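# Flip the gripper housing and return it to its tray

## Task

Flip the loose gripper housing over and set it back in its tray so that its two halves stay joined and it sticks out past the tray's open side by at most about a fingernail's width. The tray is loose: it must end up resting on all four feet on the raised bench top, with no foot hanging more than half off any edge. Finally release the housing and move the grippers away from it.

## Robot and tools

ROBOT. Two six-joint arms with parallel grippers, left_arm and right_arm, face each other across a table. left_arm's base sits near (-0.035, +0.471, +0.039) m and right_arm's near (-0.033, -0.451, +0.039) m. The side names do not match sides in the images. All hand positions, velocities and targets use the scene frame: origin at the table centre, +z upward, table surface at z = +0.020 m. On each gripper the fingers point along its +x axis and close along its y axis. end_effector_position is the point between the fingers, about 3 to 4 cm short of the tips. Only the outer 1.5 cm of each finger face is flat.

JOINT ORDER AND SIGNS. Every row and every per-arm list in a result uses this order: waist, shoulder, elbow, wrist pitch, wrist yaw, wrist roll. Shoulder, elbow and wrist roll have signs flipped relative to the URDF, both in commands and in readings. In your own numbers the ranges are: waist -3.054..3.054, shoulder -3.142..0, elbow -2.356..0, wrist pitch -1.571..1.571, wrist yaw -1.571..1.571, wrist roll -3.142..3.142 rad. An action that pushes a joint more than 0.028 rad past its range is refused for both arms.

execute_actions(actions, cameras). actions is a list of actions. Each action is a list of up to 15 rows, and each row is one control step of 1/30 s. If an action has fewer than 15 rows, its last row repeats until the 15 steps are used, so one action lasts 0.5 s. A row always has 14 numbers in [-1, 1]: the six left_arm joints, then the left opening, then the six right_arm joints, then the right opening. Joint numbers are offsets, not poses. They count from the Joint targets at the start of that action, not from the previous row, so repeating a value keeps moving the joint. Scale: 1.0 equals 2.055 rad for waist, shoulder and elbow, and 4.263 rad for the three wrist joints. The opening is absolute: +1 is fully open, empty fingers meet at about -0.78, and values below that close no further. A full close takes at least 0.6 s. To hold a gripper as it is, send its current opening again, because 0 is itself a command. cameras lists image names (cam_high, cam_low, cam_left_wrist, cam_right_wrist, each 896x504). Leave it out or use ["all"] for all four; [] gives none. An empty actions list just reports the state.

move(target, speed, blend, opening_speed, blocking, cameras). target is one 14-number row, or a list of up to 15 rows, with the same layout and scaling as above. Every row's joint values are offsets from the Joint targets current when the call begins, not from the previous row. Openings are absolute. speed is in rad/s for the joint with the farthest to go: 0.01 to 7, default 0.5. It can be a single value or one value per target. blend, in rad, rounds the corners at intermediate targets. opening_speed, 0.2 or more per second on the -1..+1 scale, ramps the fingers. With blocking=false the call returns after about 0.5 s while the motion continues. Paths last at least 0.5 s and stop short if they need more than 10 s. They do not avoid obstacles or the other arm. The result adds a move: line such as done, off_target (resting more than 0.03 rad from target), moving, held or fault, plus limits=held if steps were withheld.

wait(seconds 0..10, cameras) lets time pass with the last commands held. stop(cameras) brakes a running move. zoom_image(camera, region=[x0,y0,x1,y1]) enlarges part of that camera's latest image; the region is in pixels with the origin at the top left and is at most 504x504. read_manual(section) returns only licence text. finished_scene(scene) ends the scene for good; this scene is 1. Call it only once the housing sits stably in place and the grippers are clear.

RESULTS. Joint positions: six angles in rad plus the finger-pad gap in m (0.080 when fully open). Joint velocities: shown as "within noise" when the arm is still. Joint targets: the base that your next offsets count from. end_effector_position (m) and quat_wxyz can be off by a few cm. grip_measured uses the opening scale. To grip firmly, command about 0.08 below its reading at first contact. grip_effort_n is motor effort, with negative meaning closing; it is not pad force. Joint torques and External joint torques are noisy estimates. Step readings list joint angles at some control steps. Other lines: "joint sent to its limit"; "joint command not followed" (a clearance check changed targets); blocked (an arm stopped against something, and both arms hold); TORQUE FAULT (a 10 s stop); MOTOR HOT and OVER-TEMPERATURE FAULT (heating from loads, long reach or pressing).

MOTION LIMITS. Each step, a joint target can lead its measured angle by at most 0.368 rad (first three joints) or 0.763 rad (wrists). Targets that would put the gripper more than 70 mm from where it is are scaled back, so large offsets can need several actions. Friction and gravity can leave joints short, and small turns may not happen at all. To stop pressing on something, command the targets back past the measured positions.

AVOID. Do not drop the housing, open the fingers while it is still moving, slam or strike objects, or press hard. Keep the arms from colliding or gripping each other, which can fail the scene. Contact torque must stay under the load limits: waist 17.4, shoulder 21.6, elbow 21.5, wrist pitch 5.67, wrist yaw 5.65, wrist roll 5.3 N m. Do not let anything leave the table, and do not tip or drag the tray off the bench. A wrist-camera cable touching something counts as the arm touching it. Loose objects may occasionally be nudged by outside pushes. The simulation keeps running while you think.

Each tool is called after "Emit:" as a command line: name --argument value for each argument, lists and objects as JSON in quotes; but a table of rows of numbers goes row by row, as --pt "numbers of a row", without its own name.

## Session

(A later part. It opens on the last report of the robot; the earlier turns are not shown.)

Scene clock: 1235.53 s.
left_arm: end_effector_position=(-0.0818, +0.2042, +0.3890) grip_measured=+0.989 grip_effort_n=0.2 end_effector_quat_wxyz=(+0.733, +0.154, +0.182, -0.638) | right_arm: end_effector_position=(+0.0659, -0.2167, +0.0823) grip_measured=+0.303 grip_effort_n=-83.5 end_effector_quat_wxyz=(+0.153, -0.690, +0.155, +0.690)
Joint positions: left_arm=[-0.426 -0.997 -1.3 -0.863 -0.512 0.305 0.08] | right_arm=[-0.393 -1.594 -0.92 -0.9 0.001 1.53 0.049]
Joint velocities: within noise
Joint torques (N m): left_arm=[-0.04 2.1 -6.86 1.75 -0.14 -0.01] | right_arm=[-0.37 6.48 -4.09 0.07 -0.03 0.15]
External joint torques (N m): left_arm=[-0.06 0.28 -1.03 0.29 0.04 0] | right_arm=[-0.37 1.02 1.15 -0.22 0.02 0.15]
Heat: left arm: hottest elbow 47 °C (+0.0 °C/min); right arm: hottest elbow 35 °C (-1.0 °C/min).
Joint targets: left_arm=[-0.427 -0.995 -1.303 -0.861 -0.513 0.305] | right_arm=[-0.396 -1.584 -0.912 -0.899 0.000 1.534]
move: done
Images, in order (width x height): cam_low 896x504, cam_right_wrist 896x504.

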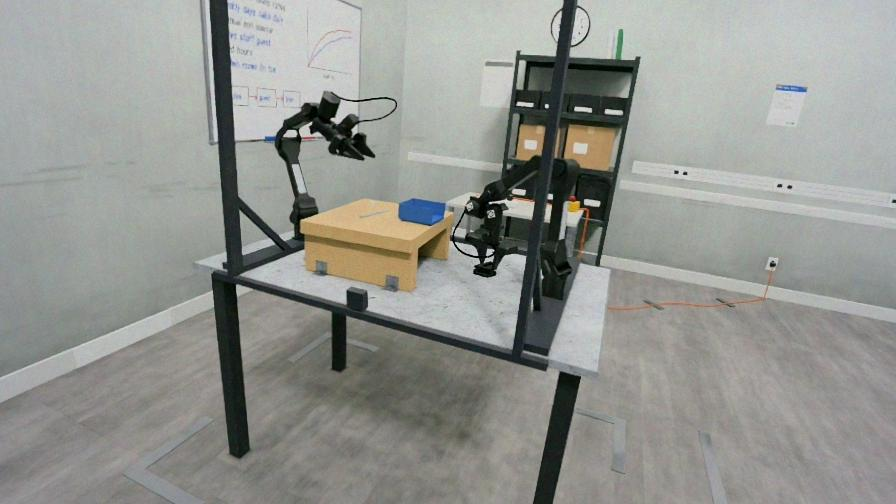

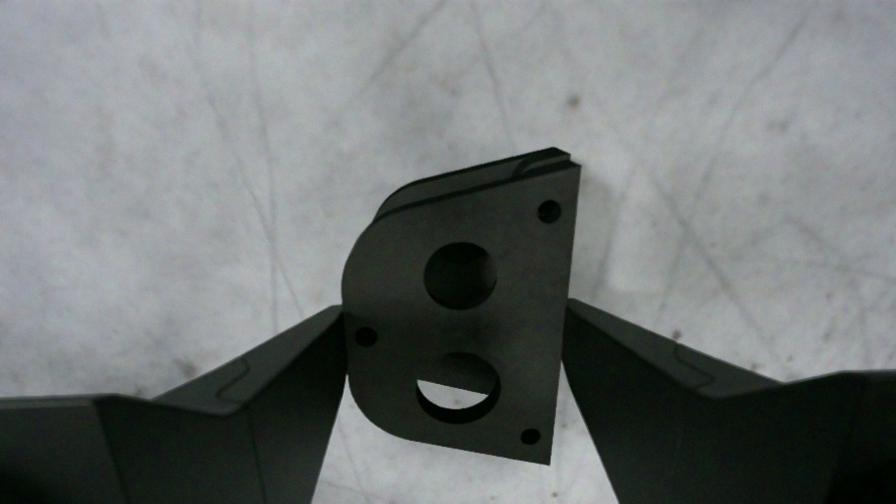

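Emit:
move --target '[0,0,0,0,0,0,0.989,0,-0.0092,0.0131,0.0109,0,0,0.26]' --speed 0.05 --cameras '["cam_right_wrist","cam_low"]'

Emit:
zoom_image --camera "cam_low" --region '[460, 240, 520, 290]'

Emit:
zoom_image --camera "cam_right_wrist" --region '[320, 120, 620, 480]'

Scene clock: 1256.70 s.
left_arm: end_effector_position=(-0.0818, +0.2042, +0.3890) grip_measured=+0.989 grip_effort_n=0.2 end_effector_quat_wxyz=(+0.733, +0.154, +0.182, -0.638) | right_arm: end_effector_position=(+0.0665, -0.2153, +0.0767) grip_measured=+0.303 grip_effort_n=-83.5 end_effector_quat_wxyz=(+0.160, -0.691, +0.149, +0.689)
Joint positions: left_arm=[-0.426 -0.997 -1.3 -0.863 -0.512 0.305 0.08] | right_arm=[-0.393 -1.594 -0.895 -0.856 0.001 1.53 0.049]
Joint velocities: within noise
Joint torques (N m): left_arm=[-0.05 2.07 -6.85 1.75 -0.13 -0.01] | right_arm=[-0.18 4.77 -3.95 0.27 -0.05 0.16]
External joint torques (N m): left_arm=[-0.03 0.21 -0.97 0.26 0.03 -0.01] | right_arm=[-0.22 -0.66 1.3 -0.06 0 0.16]
Heat: left arm: hottest elbow 47 °C (+0.0 °C/min); right arm: hottest elbow 35 °C (-1.0 °C/min).
Joint targets: left_arm=[-0.427 -0.995 -1.303 -0.861 -0.513 0.305] | right_arm=[-0.396 -1.603 -0.885 -0.852 0.000 1.534]
move: done
Images, in order (width x height): cam_low 896x504, cam_right_wrist 896x504.

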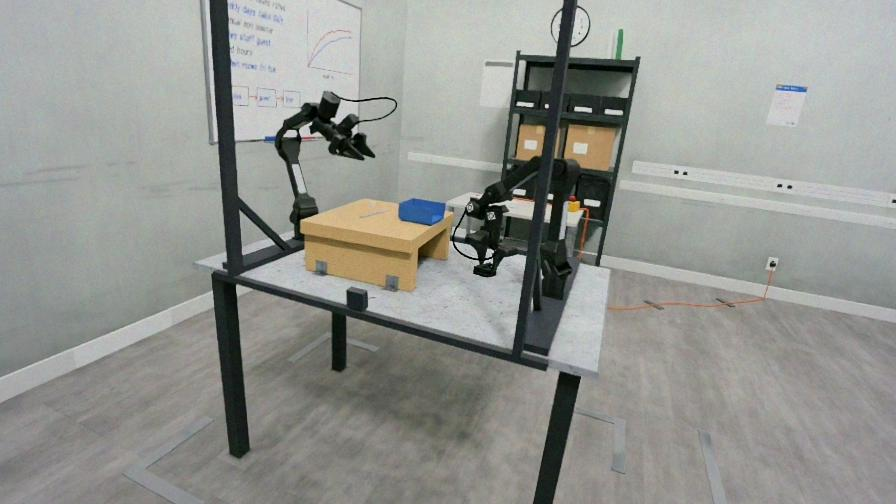

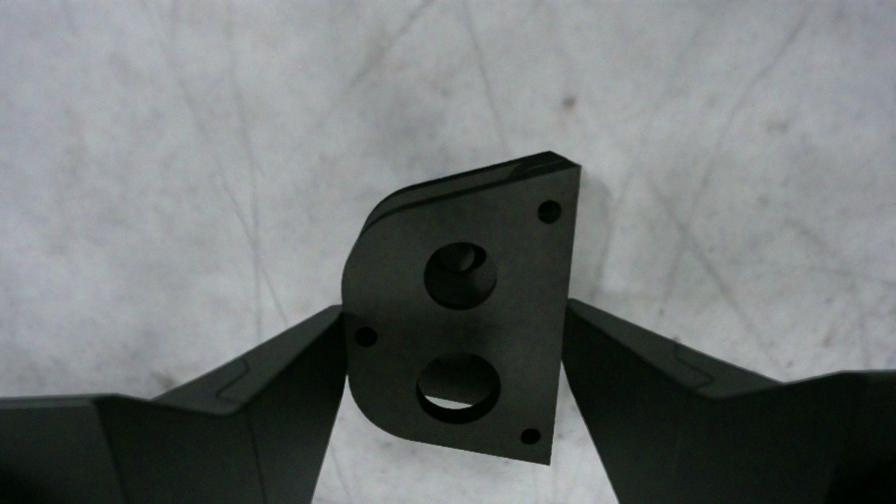

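Scaled by 8.400 from the camera's 896x504 image, which has a finer 1280x720 frame.

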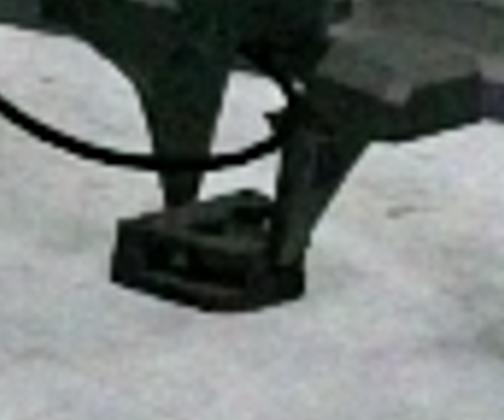

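Scaled by 1.400 from the camera's 896x504 image, which has a finer 1280x720 frame.

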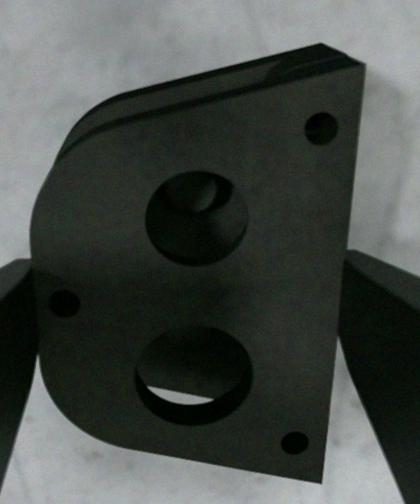

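Emit:
move --pt "0 0 0 0 0 0 0.989 0 -0.002 0.003 0.002 0 0 0.26" --pt "0 0 0 0 0 0 0.989 0 -0.002 0.003 0.002 0 0 0.5" --speed 0.04 --opening_speed 0.3 --cameras '["cam_right_wrist","cam_low"]'

Emit:
zoom_image --camera "cam_low" --region '[460, 240, 520, 290]'

Emit:
zoom_image --camera "cam_right_wrist" --region '[320, 120, 620, 480]'

Scene clock: 1264.40 s.
left_arm: end_effector_position=(-0.0818, +0.2042, +0.3890) grip_measured=+0.989 grip_effort_n=0.2 end_effector_quat_wxyz=(+0.733, +0.154, +0.182, -0.638) | right_arm: end_effector_position=(+0.0664, -0.2154, +0.0742) grip_measured=+0.496 grip_effort_n=17.0 end_effector_quat_wxyz=(+0.160, -0.692, +0.148, +0.689)
Joint positions: left_arm=[-0.426 -0.997 -1.3 -0.863 -0.512 0.305 0.08] | right_arm=[-0.393 -1.597 -0.887 -0.843 0.001 1.53 0.057]
Joint velocities: within noise
Joint torques (N m): left_arm=[0 2.07 -6.85 1.75 -0.14 -0.01] | right_arm=[-0.15 4.54 -3.94 0 -0.05 0.14]
External joint torques (N m): left_arm=[0.02 0.21 -0.98 0.27 0.03 -0.01] | right_arm=[-0.16 -0.92 1.34 -0.35 0 0.15]
Heat: left arm: hottest elbow 47 °C (+0.0 °C/min); right arm: hottest elbow 35 °C (-1.0 °C/min).
Joint targets: left_arm=[-0.427 -0.995 -1.303 -0.861 -0.513 0.305] | right_arm=[-0.396 -1.607 -0.879 -0.844 0.000 1.534]
move: done
Images, in order (width x height): cam_low 896x504, cam_right_wrist 896x504.

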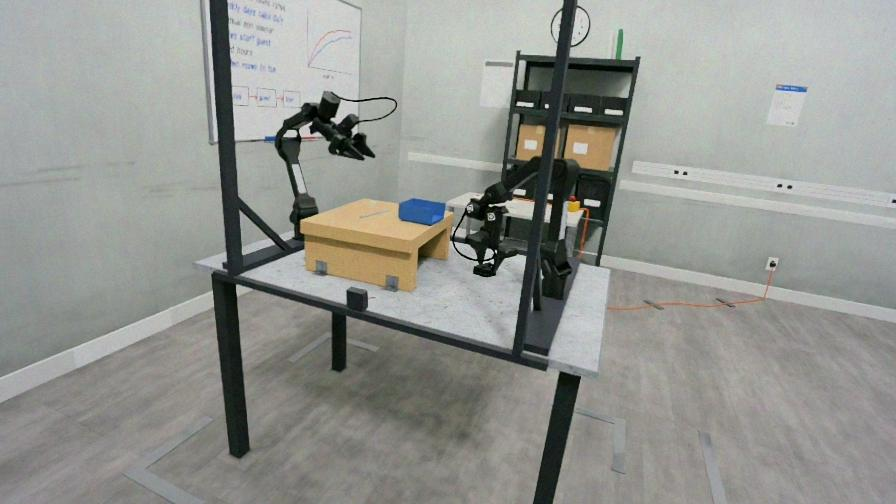

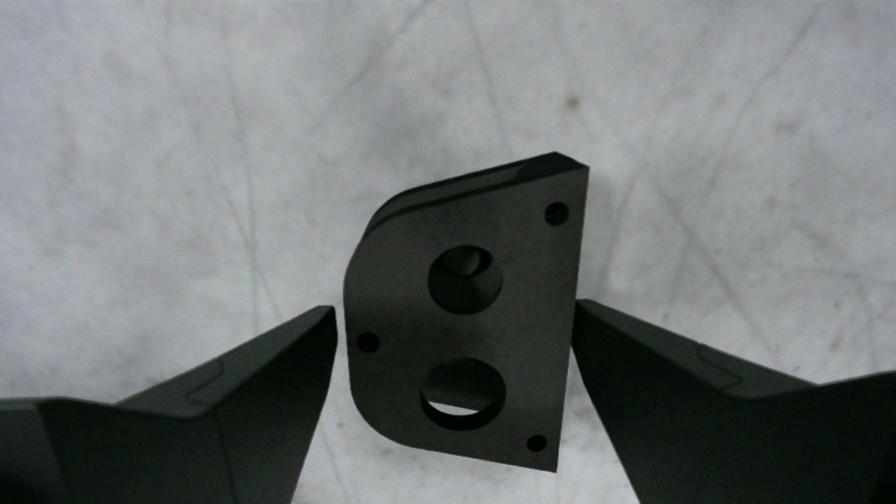

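Scaled by 8.400 from the camera's 896x504 image, which has a finer 1280x720 frame.

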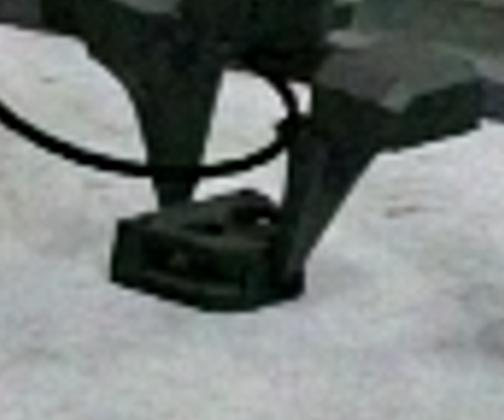

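Scaled by 1.400 from the camera's 896x504 image, which has a finer 1280x720 frame.

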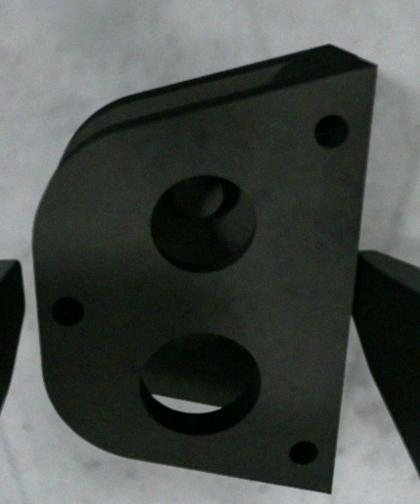

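Emit:
move --pt "0 0 0 0 0 0 0.989 0 0 0 0 0 0 0.85" --pt "0 0 0 0 0 0 0.989 0 0.0253 -0.0676 -0.0446 0 0 0.85" --pt "0 0 0 0 0 0 0.989 -0.1241 -0.0092 -0.0581 -0.0401 -0.0739 0.0622 0.85" --speed '[0.1,0.12,0.3]' --opening_speed 0.5 --cameras '["cam_right_wrist","cam_low"]'

Emit:
zoom_image --camera "cam_low" --region '[450, 220, 530, 290]'

Emit:
zoom_image --camera "cam_right_wrist" --region '[320, 120, 620, 480]'

Scene clock: 1297.33 s.
left_arm: end_effector_position=(-0.0818, +0.2042, +0.3890) grip_measured=+0.989 grip_effort_n=0.2 end_effector_quat_wxyz=(+0.733, +0.154, +0.182, -0.638) | right_arm: end_effector_position=(+0.0862, -0.2202, +0.1048) grip_measured=+0.847 grip_effort_n=17.0 end_effector_quat_wxyz=(+0.181, -0.575, +0.122, +0.788)
Joint positions: left_arm=[-0.426 -0.997 -1.3 -0.863 -0.512 0.305 0.08] | right_arm=[-0.648 -1.615 -1.006 -1.016 -0.309 1.795 0.073]
Joint velocities: within noise
Joint torques (N m): left_arm=[-0.02 2.07 -6.85 1.75 -0.13 -0.01] | right_arm=[-0.24 4.75 -4.27 -0.03 -0.46 0.19]
External joint torques (N m): left_arm=[-0.02 0.24 -0.98 0.27 0.03 -0.01] | right_arm=[-0.27 -0.92 1.04 -0.23 -0.21 0.19]
Heat: left arm: hottest elbow 47 °C (+0.0 °C/min); right arm: hottest elbow 34 °C (-1.0 °C/min).
Joint targets: left_arm=[-0.427 -0.995 -1.303 -0.861 -0.513 0.305] | right_arm=[-0.651 -1.626 -0.998 -1.015 -0.315 1.799]
move: done
Images, in order (width x height): cam_low 896x504, cam_right_wrist 896x504.

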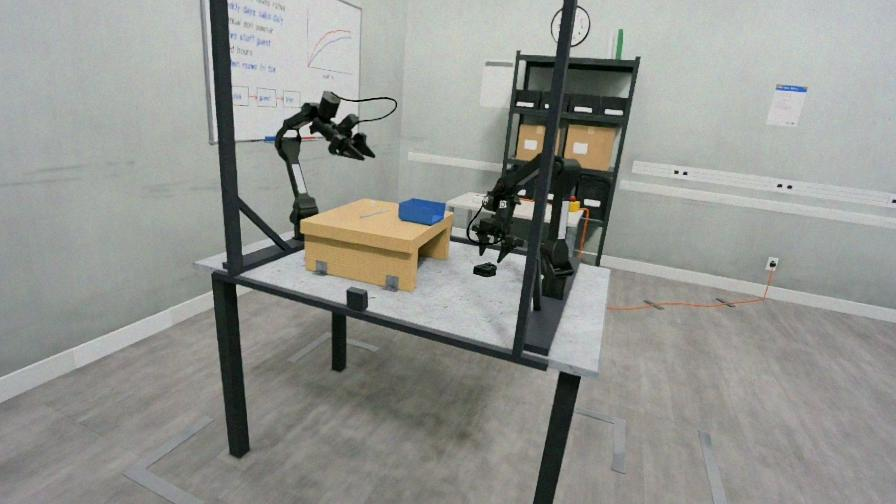

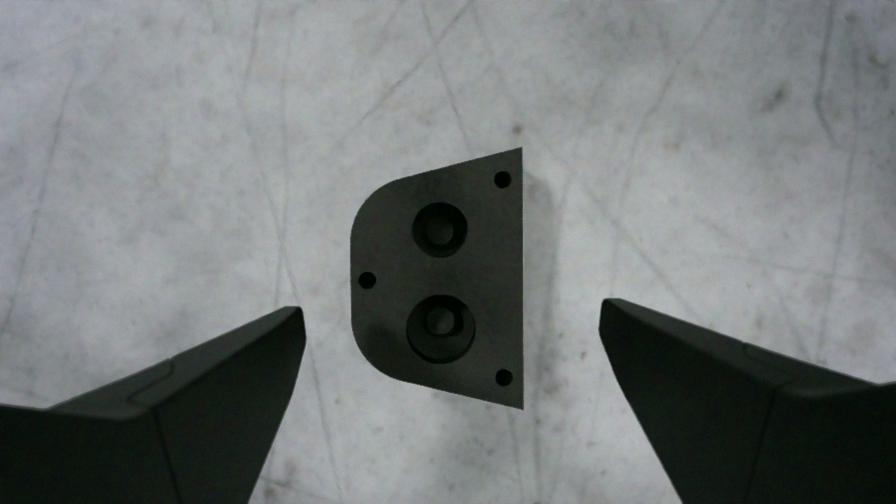

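Scaled by 6.300 from the camera's 896x504 image, which has a finer 1280x720 frame.

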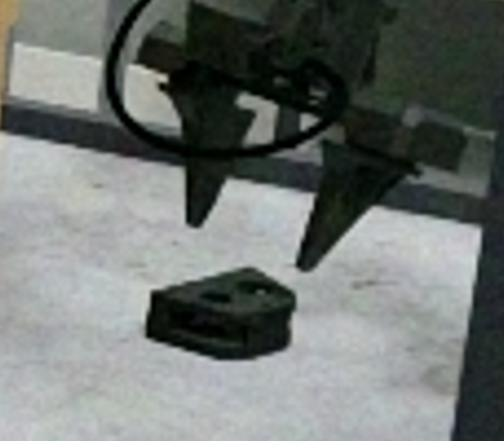

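Scaled by 1.400 from the camera's 896x504 image, which has a finer 1280x720 frame.

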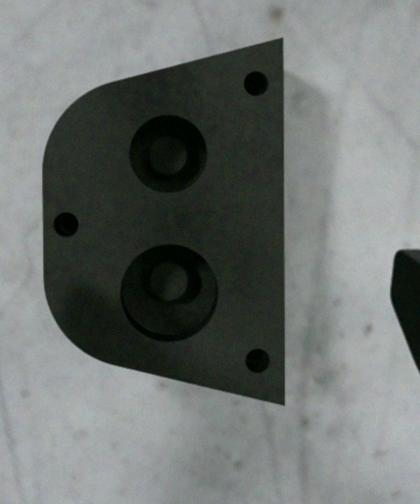

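Emit:
move --pt "0 0 0 0 0 0 0.989 0.0245 -0.0284 0.0695 0.0511 -0.0007 -0.0124 0.85" --pt "0 0 0 0 0 0 0.989 0.0245 -0.0284 0.0695 0.0511 -0.0007 -0.0124 0.36" --pt "0 0 0 0 0 0 0.989 0.0245 -0.0284 0.0695 0.0511 -0.0007 -0.0124 0.25" --speed '[0.12,0.1,0.1]' --opening_speed 0.35 --cameras '["cam_right_wrist","cam_low"]'

Emit:
zoom_image --camera "cam_low" --region '[450, 220, 530, 290]'

Emit:
zoom_image --camera "cam_right_wrist" --region '[320, 120, 620, 480]'

Scene clock: 1317.50 s.
left_arm: end_effector_position=(-0.0818, +0.2042, +0.3890) grip_measured=+0.989 grip_effort_n=0.2 end_effector_quat_wxyz=(+0.733, +0.154, +0.182, -0.638) | right_arm: end_effector_position=(+0.0729, -0.2182, +0.0583) grip_measured=+0.318 grip_effort_n=-83.5 end_effector_quat_wxyz=(+0.182, -0.575, +0.121, +0.789)
Joint positions: left_arm=[-0.426 -0.997 -1.3 -0.863 -0.512 0.305 0.08] | right_arm=[-0.603 -1.674 -0.863 -0.798 -0.313 1.748 0.049]
Joint velocities: within noise
Joint torques (N m): left_arm=[-0.03 2.09 -6.82 1.75 -0.15 -0.01] | right_arm=[0.42 4.81 -3.83 -0.03 -0.4 -0.07]
External joint torques (N m): left_arm=[0 0.18 -0.87 0.25 0.01 -0.01] | right_arm=[0.43 -0.87 0.99 -0.24 -0.16 -0.07]
Heat: left arm: hottest elbow 47 °C (+0.0 °C/min); right arm: hottest elbow 35 °C (+0.0 °C/min).
Joint targets: left_arm=[-0.427 -0.995 -1.303 -0.861 -0.513 0.305] | right_arm=[-0.601 -1.684 -0.855 -0.797 -0.318 1.746]
move: done
Images, in order (width x height): cam_low 896x504, cam_right_wrist 896x504.

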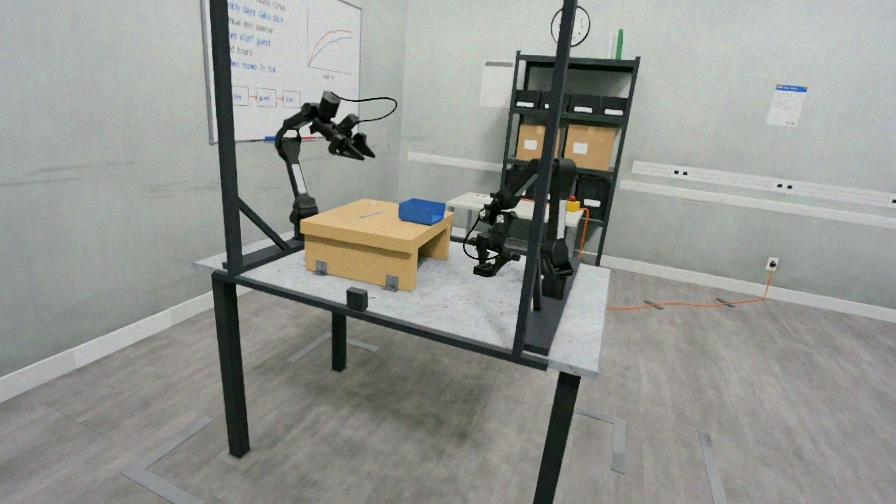

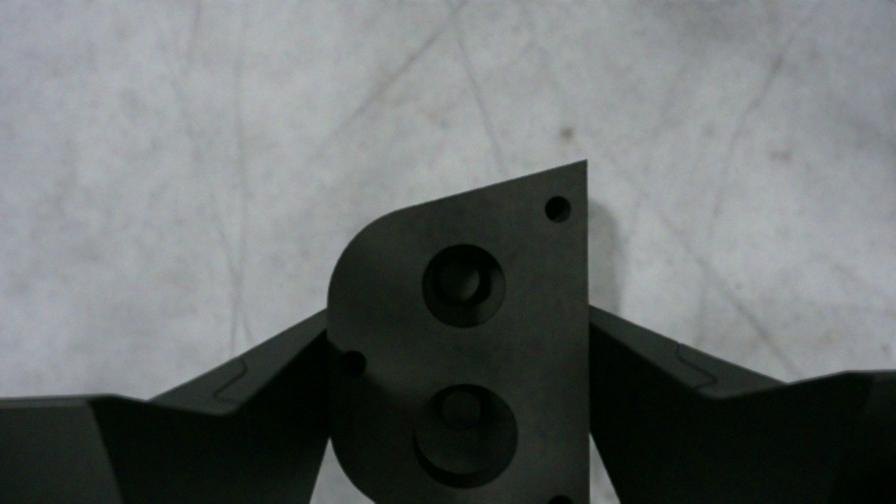

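Scaled by 6.300 from the camera's 896x504 image, which has a finer 1280x720 frame.

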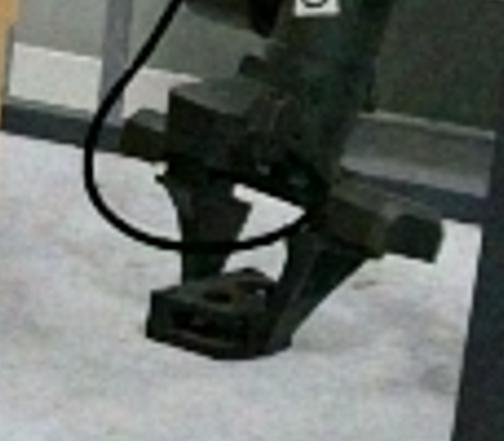

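Scaled by 1.400 from the camera's 896x504 image, which has a finer 1280x720 frame.

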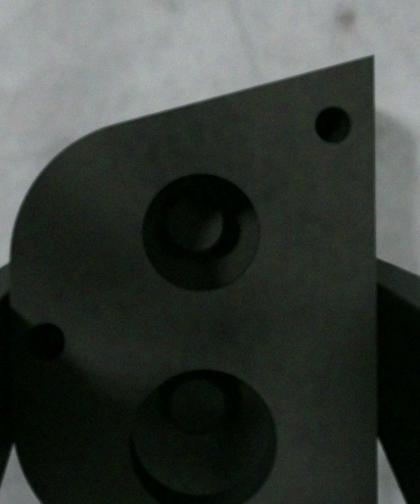

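Emit:
move --target '[0,0,0,0,0,0,0.989,-0.0245,0.0284,-0.0695,-0.0511,0.0007,0.0124,0.25]' --speed 0.1 --cameras '["cam_right_wrist","cam_low","cam_left_wrist"]'

Emit:
zoom_image --camera "cam_low" --region '[450, 220, 530, 290]'

Emit:
zoom_image --camera "cam_left_wrist" --region '[300, 150, 560, 370]'

Scene clock: 1326.23 s.
left_arm: end_effector_position=(-0.0818, +0.2042, +0.3890) grip_measured=+0.989 grip_effort_n=0.2 end_effector_quat_wxyz=(+0.733, +0.154, +0.182, -0.638) | right_arm: end_effector_position=(+0.0825, -0.2240, +0.0963) grip_measured=+0.318 grip_effort_n=-83.5 end_effector_quat_wxyz=(+0.172, -0.568, +0.135, +0.794)
Joint positions: left_arm=[-0.426 -0.997 -1.3 -0.863 -0.512 0.305 0.08] | right_arm=[-0.648 -1.636 -0.99 -1.012 -0.313 1.795 0.049]
Joint velocities: within noise
Joint torques (N m): left_arm=[-0.03 2.07 -6.83 1.75 -0.13 -0.01] | right_arm=[-0.15 6.92 -5.81 -0.27 -0.25 0.16]
External joint torques (N m): left_arm=[-0.03 0.2 -0.94 0.26 0.04 0] | right_arm=[-0.17 1.24 -0.7 -0.38 0 0.16]
Heat: left arm: hottest elbow 47 °C (+0.0 °C/min); right arm: hottest elbow 34 °C (-1.0 °C/min).
Joint targets: left_arm=[-0.427 -0.995 -1.303 -0.861 -0.513 0.305] | right_arm=[-0.651 -1.626 -0.998 -1.015 -0.315 1.799]
move: done
Images, in order (width x height): cam_low 896x504, cam_left_wrist 896x504, cam_right_wrist 896x504.

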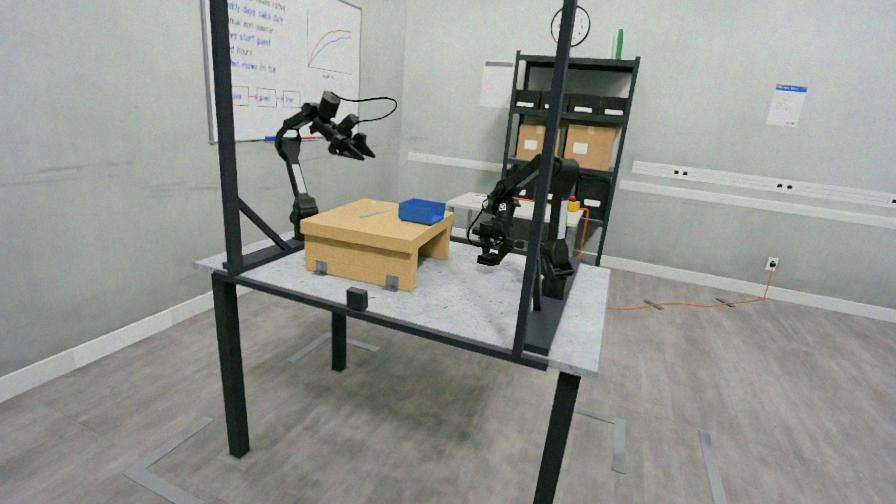

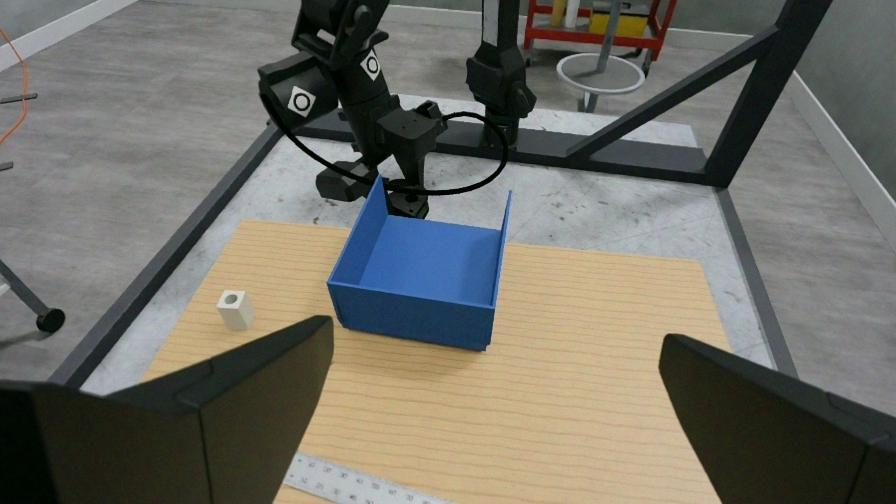

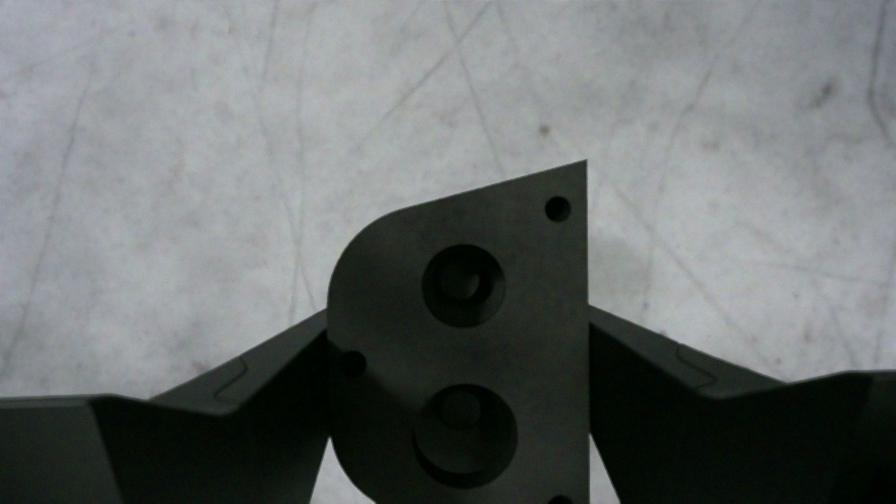

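Scaled by 6.300 from the camera's 896x504 image, which has a finer 1280x720 frame.

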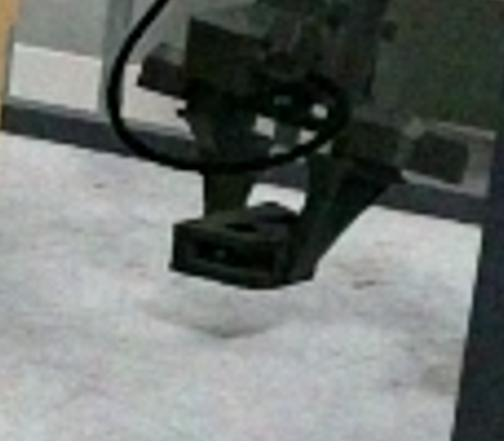

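Scaled by 1.938 from the camera's 896x504 image, which has a finer 1280x720 frame.

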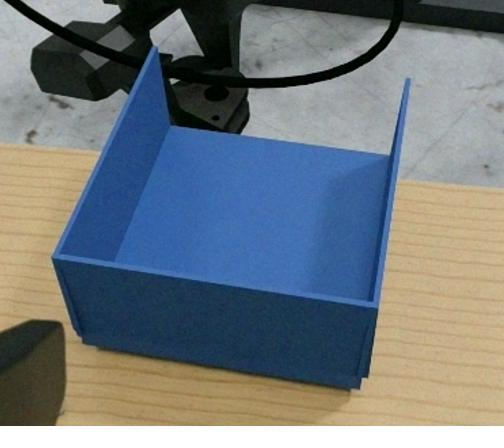

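Emit:
move --pt "0 0 0 0 0 0 0.989 0.1221 0.1426 -0.1849 -0.0652 0.0387 -0.2346 0.25" --pt "0 0 0 0 0 0 0.989 0.2798 -0.0109 -0.3246 -0.0589 0.0665 -0.3999 0.25" --speed '[0.35,0.3]'

Emit:
zoom_image --camera "cam_left_wrist" --region '[300, 100, 560, 370]'

Emit:
zoom_image --camera "cam_low" --region '[380, 160, 500, 250]'

Scene clock: 1356.57 s.
left_arm: end_effector_position=(-0.0818, +0.2042, +0.3890) grip_measured=+0.989 grip_effort_n=0.2 end_effector_quat_wxyz=(+0.733, +0.154, +0.182, -0.638) | right_arm: end_effector_position=(-0.0090, -0.1016, +0.2630) grip_measured=+0.318 grip_effort_n=-83.5 end_effector_quat_wxyz=(+0.567, -0.417, +0.410, +0.580)
Joint positions: left_arm=[-0.426 -0.997 -1.3 -0.863 -0.512 0.305 0.08] | right_arm=[-0.078 -1.638 -1.655 -1.268 -0.035 0.098 0.049]
Joint velocities: within noise
Joint torques (N m): left_arm=[-0.01 2.09 -6.85 1.75 -0.14 -0.01] | right_arm=[0.14 5.8 -7.19 0.65 0.16 -0.13]
External joint torques (N m): left_arm=[-0.01 0.25 -1.01 0.28 0.02 -0.01] | right_arm=[0.11 -0.9 -1 -0.25 0.2 -0.13]
Heat: left arm: hottest elbow 47 °C (+0.0 °C/min); right arm: hottest elbow 36 °C (+2.0 °C/min).
Joint targets: left_arm=[-0.427 -0.995 -1.303 -0.861 -0.513 0.305] | right_arm=[-0.076 -1.648 -1.665 -1.266 -0.032 0.094]
move: done

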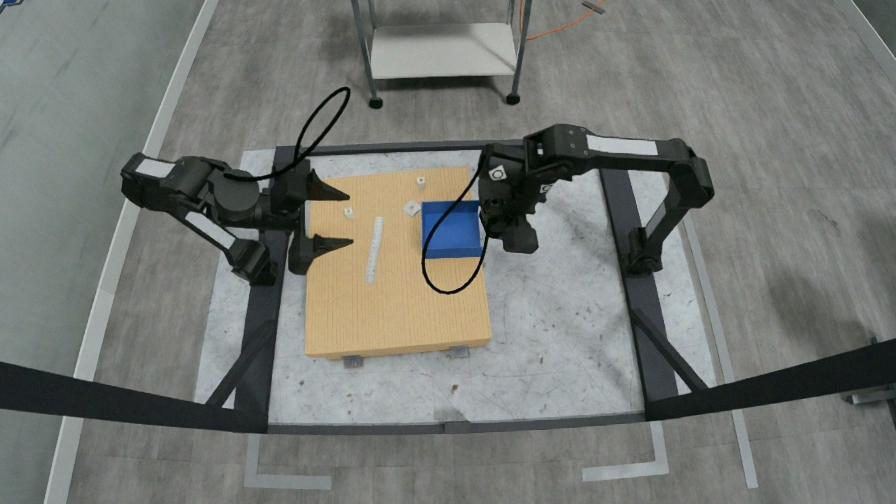

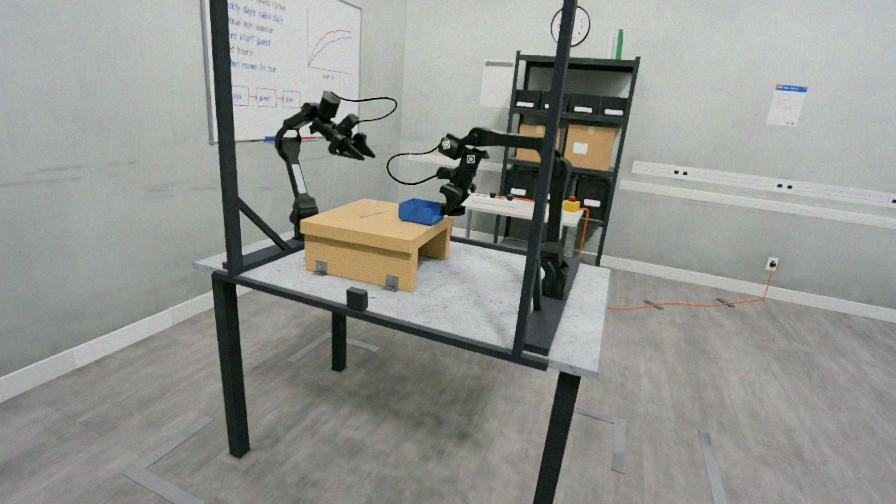

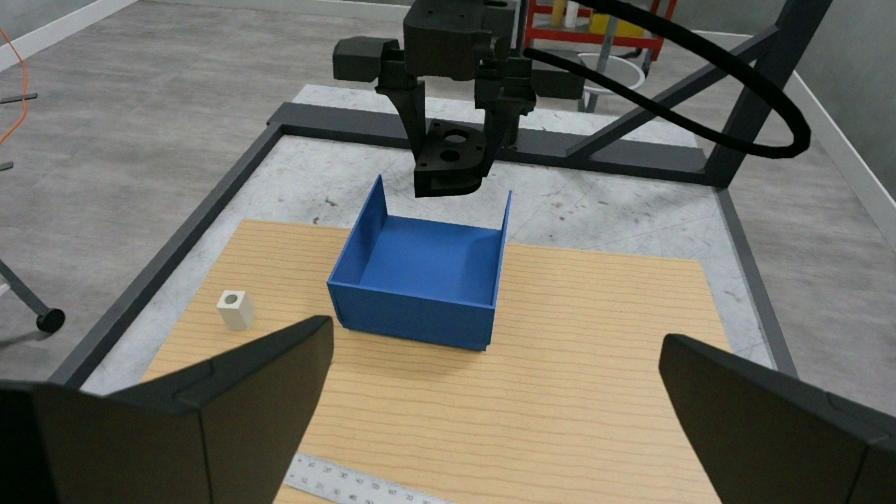

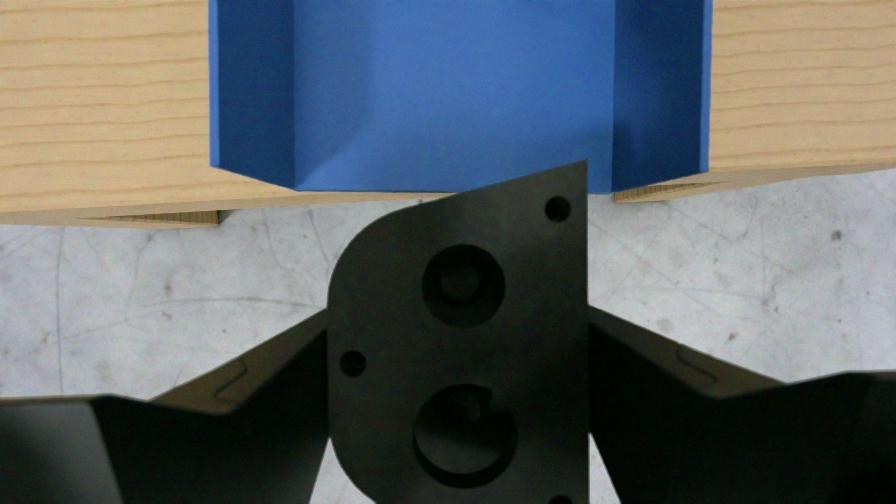

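Scaled by 1.867 from the camera's 896x504 image, which has a finer 1280x720 frame.

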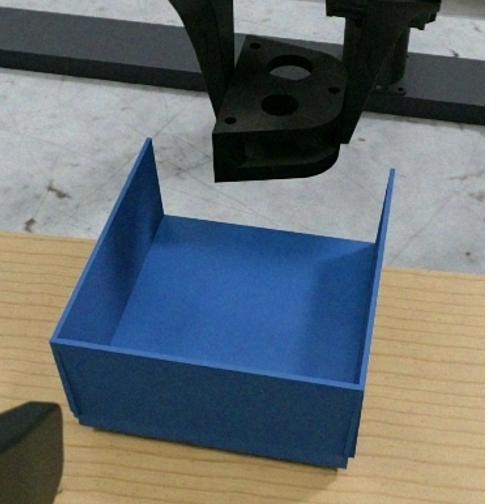

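Scaled by 4.200 from the camera's 896x504 image, which has a finer 1280x720 frame.

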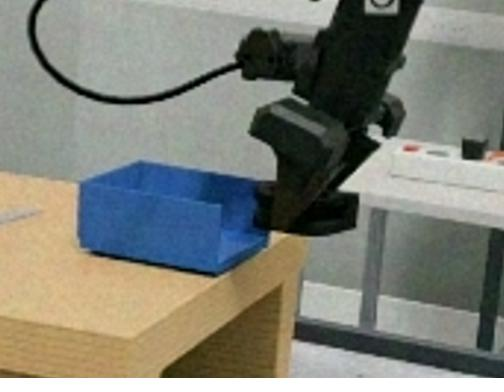

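Emit:
move --target '[0,0,0,0,0,0,0.989,0.0102,-0.1727,-0.22,-0.0228,0.0017,-0.0047,0.25]' --speed 0.15

Emit:
zoom_image --camera "cam_left_wrist" --region '[300, 130, 560, 370]'

Emit:
zoom_image --camera "cam_low" --region '[380, 160, 500, 250]'

Scene clock: 1370.37 s.
left_arm: end_effector_position=(-0.0818, +0.2042, +0.3890) grip_measured=+0.989 grip_effort_n=0.2 end_effector_quat_wxyz=(+0.733, +0.154, +0.182, -0.638) | right_arm: end_effector_position=(-0.0098, -0.0182, +0.2653) grip_measured=+0.318 grip_effort_n=-83.5 end_effector_quat_wxyz=(+0.569, -0.416, +0.408, +0.581)
Joint positions: left_arm=[-0.426 -0.997 -1.3 -0.863 -0.512 0.305 0.08] | right_arm=[-0.058 -1.989 -2.107 -1.362 -0.028 0.078 0.049]
Joint velocities: within noise
Joint torques (N m): left_arm=[-0.02 2.09 -6.85 1.75 -0.14 -0.01] | right_arm=[0.29 7.8 -7.08 0.46 0.07 -0.16]
External joint torques (N m): left_arm=[-0.02 0.21 -0.93 0.26 0.03 -0.01] | right_arm=[0.27 -1.35 -1.12 -0.41 0.09 -0.16]
Heat: left arm: hottest elbow 47 °C (+0.0 °C/min); right arm: hottest elbow 36 °C (+1.0 °C/min).
Joint targets: left_arm=[-0.427 -0.995 -1.303 -0.861 -0.513 0.305] | right_arm=[-0.055 -2.003 -2.117 -1.363 -0.024 0.074]
move: done

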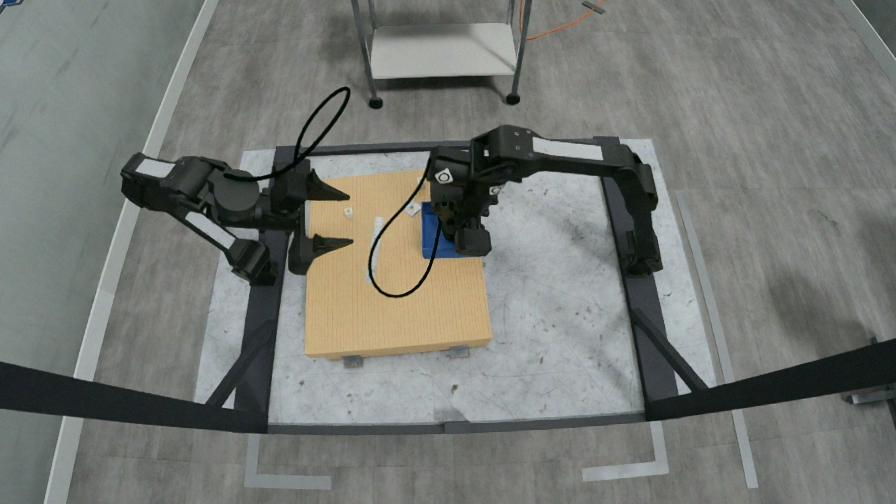

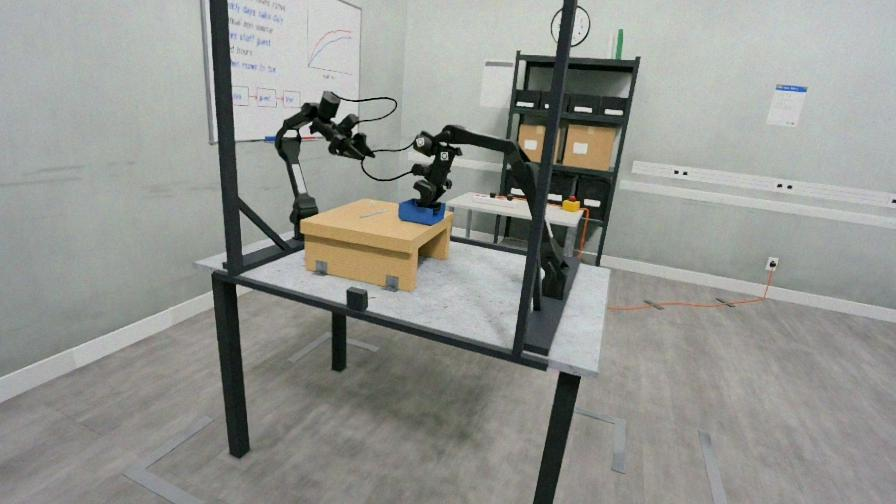

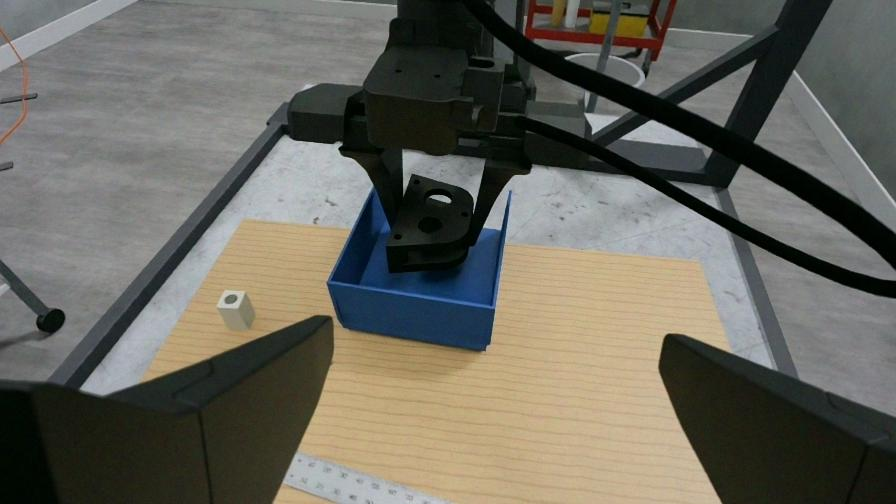

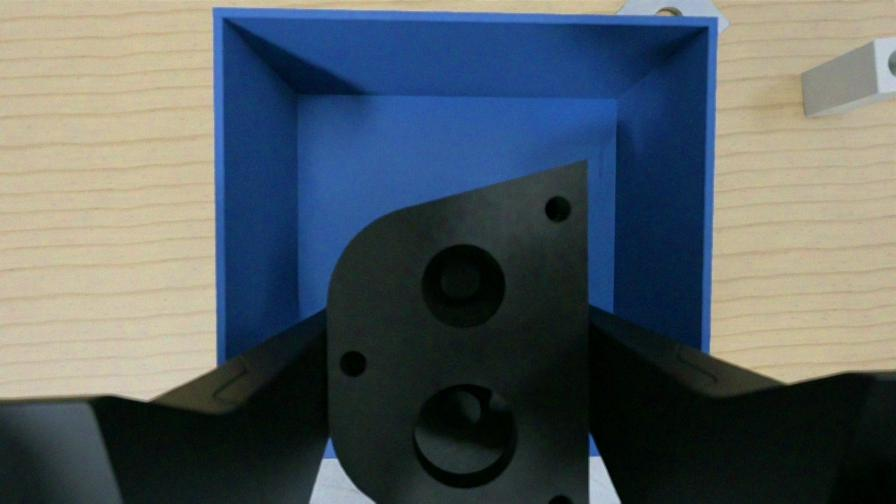

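Scaled by 1.938 from the camera's 896x504 image, which has a finer 1280x720 frame.

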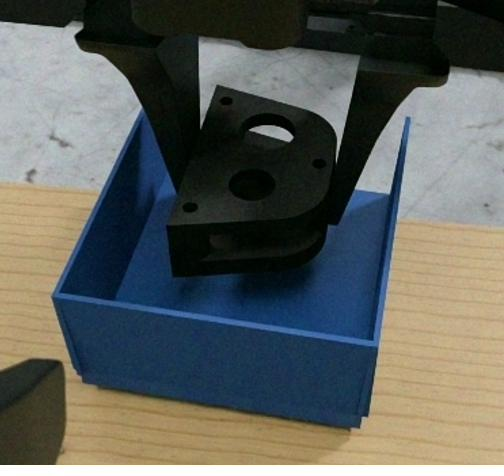

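Scaled by 4.200 from the camera's 896x504 image, which has a finer 1280x720 frame.

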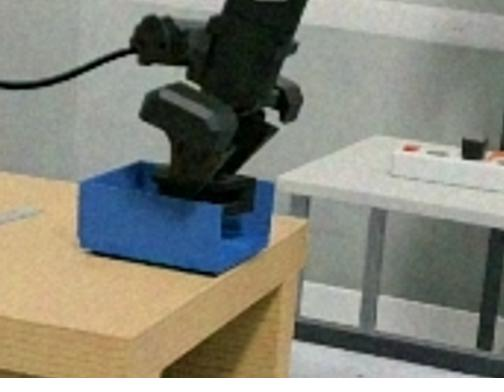

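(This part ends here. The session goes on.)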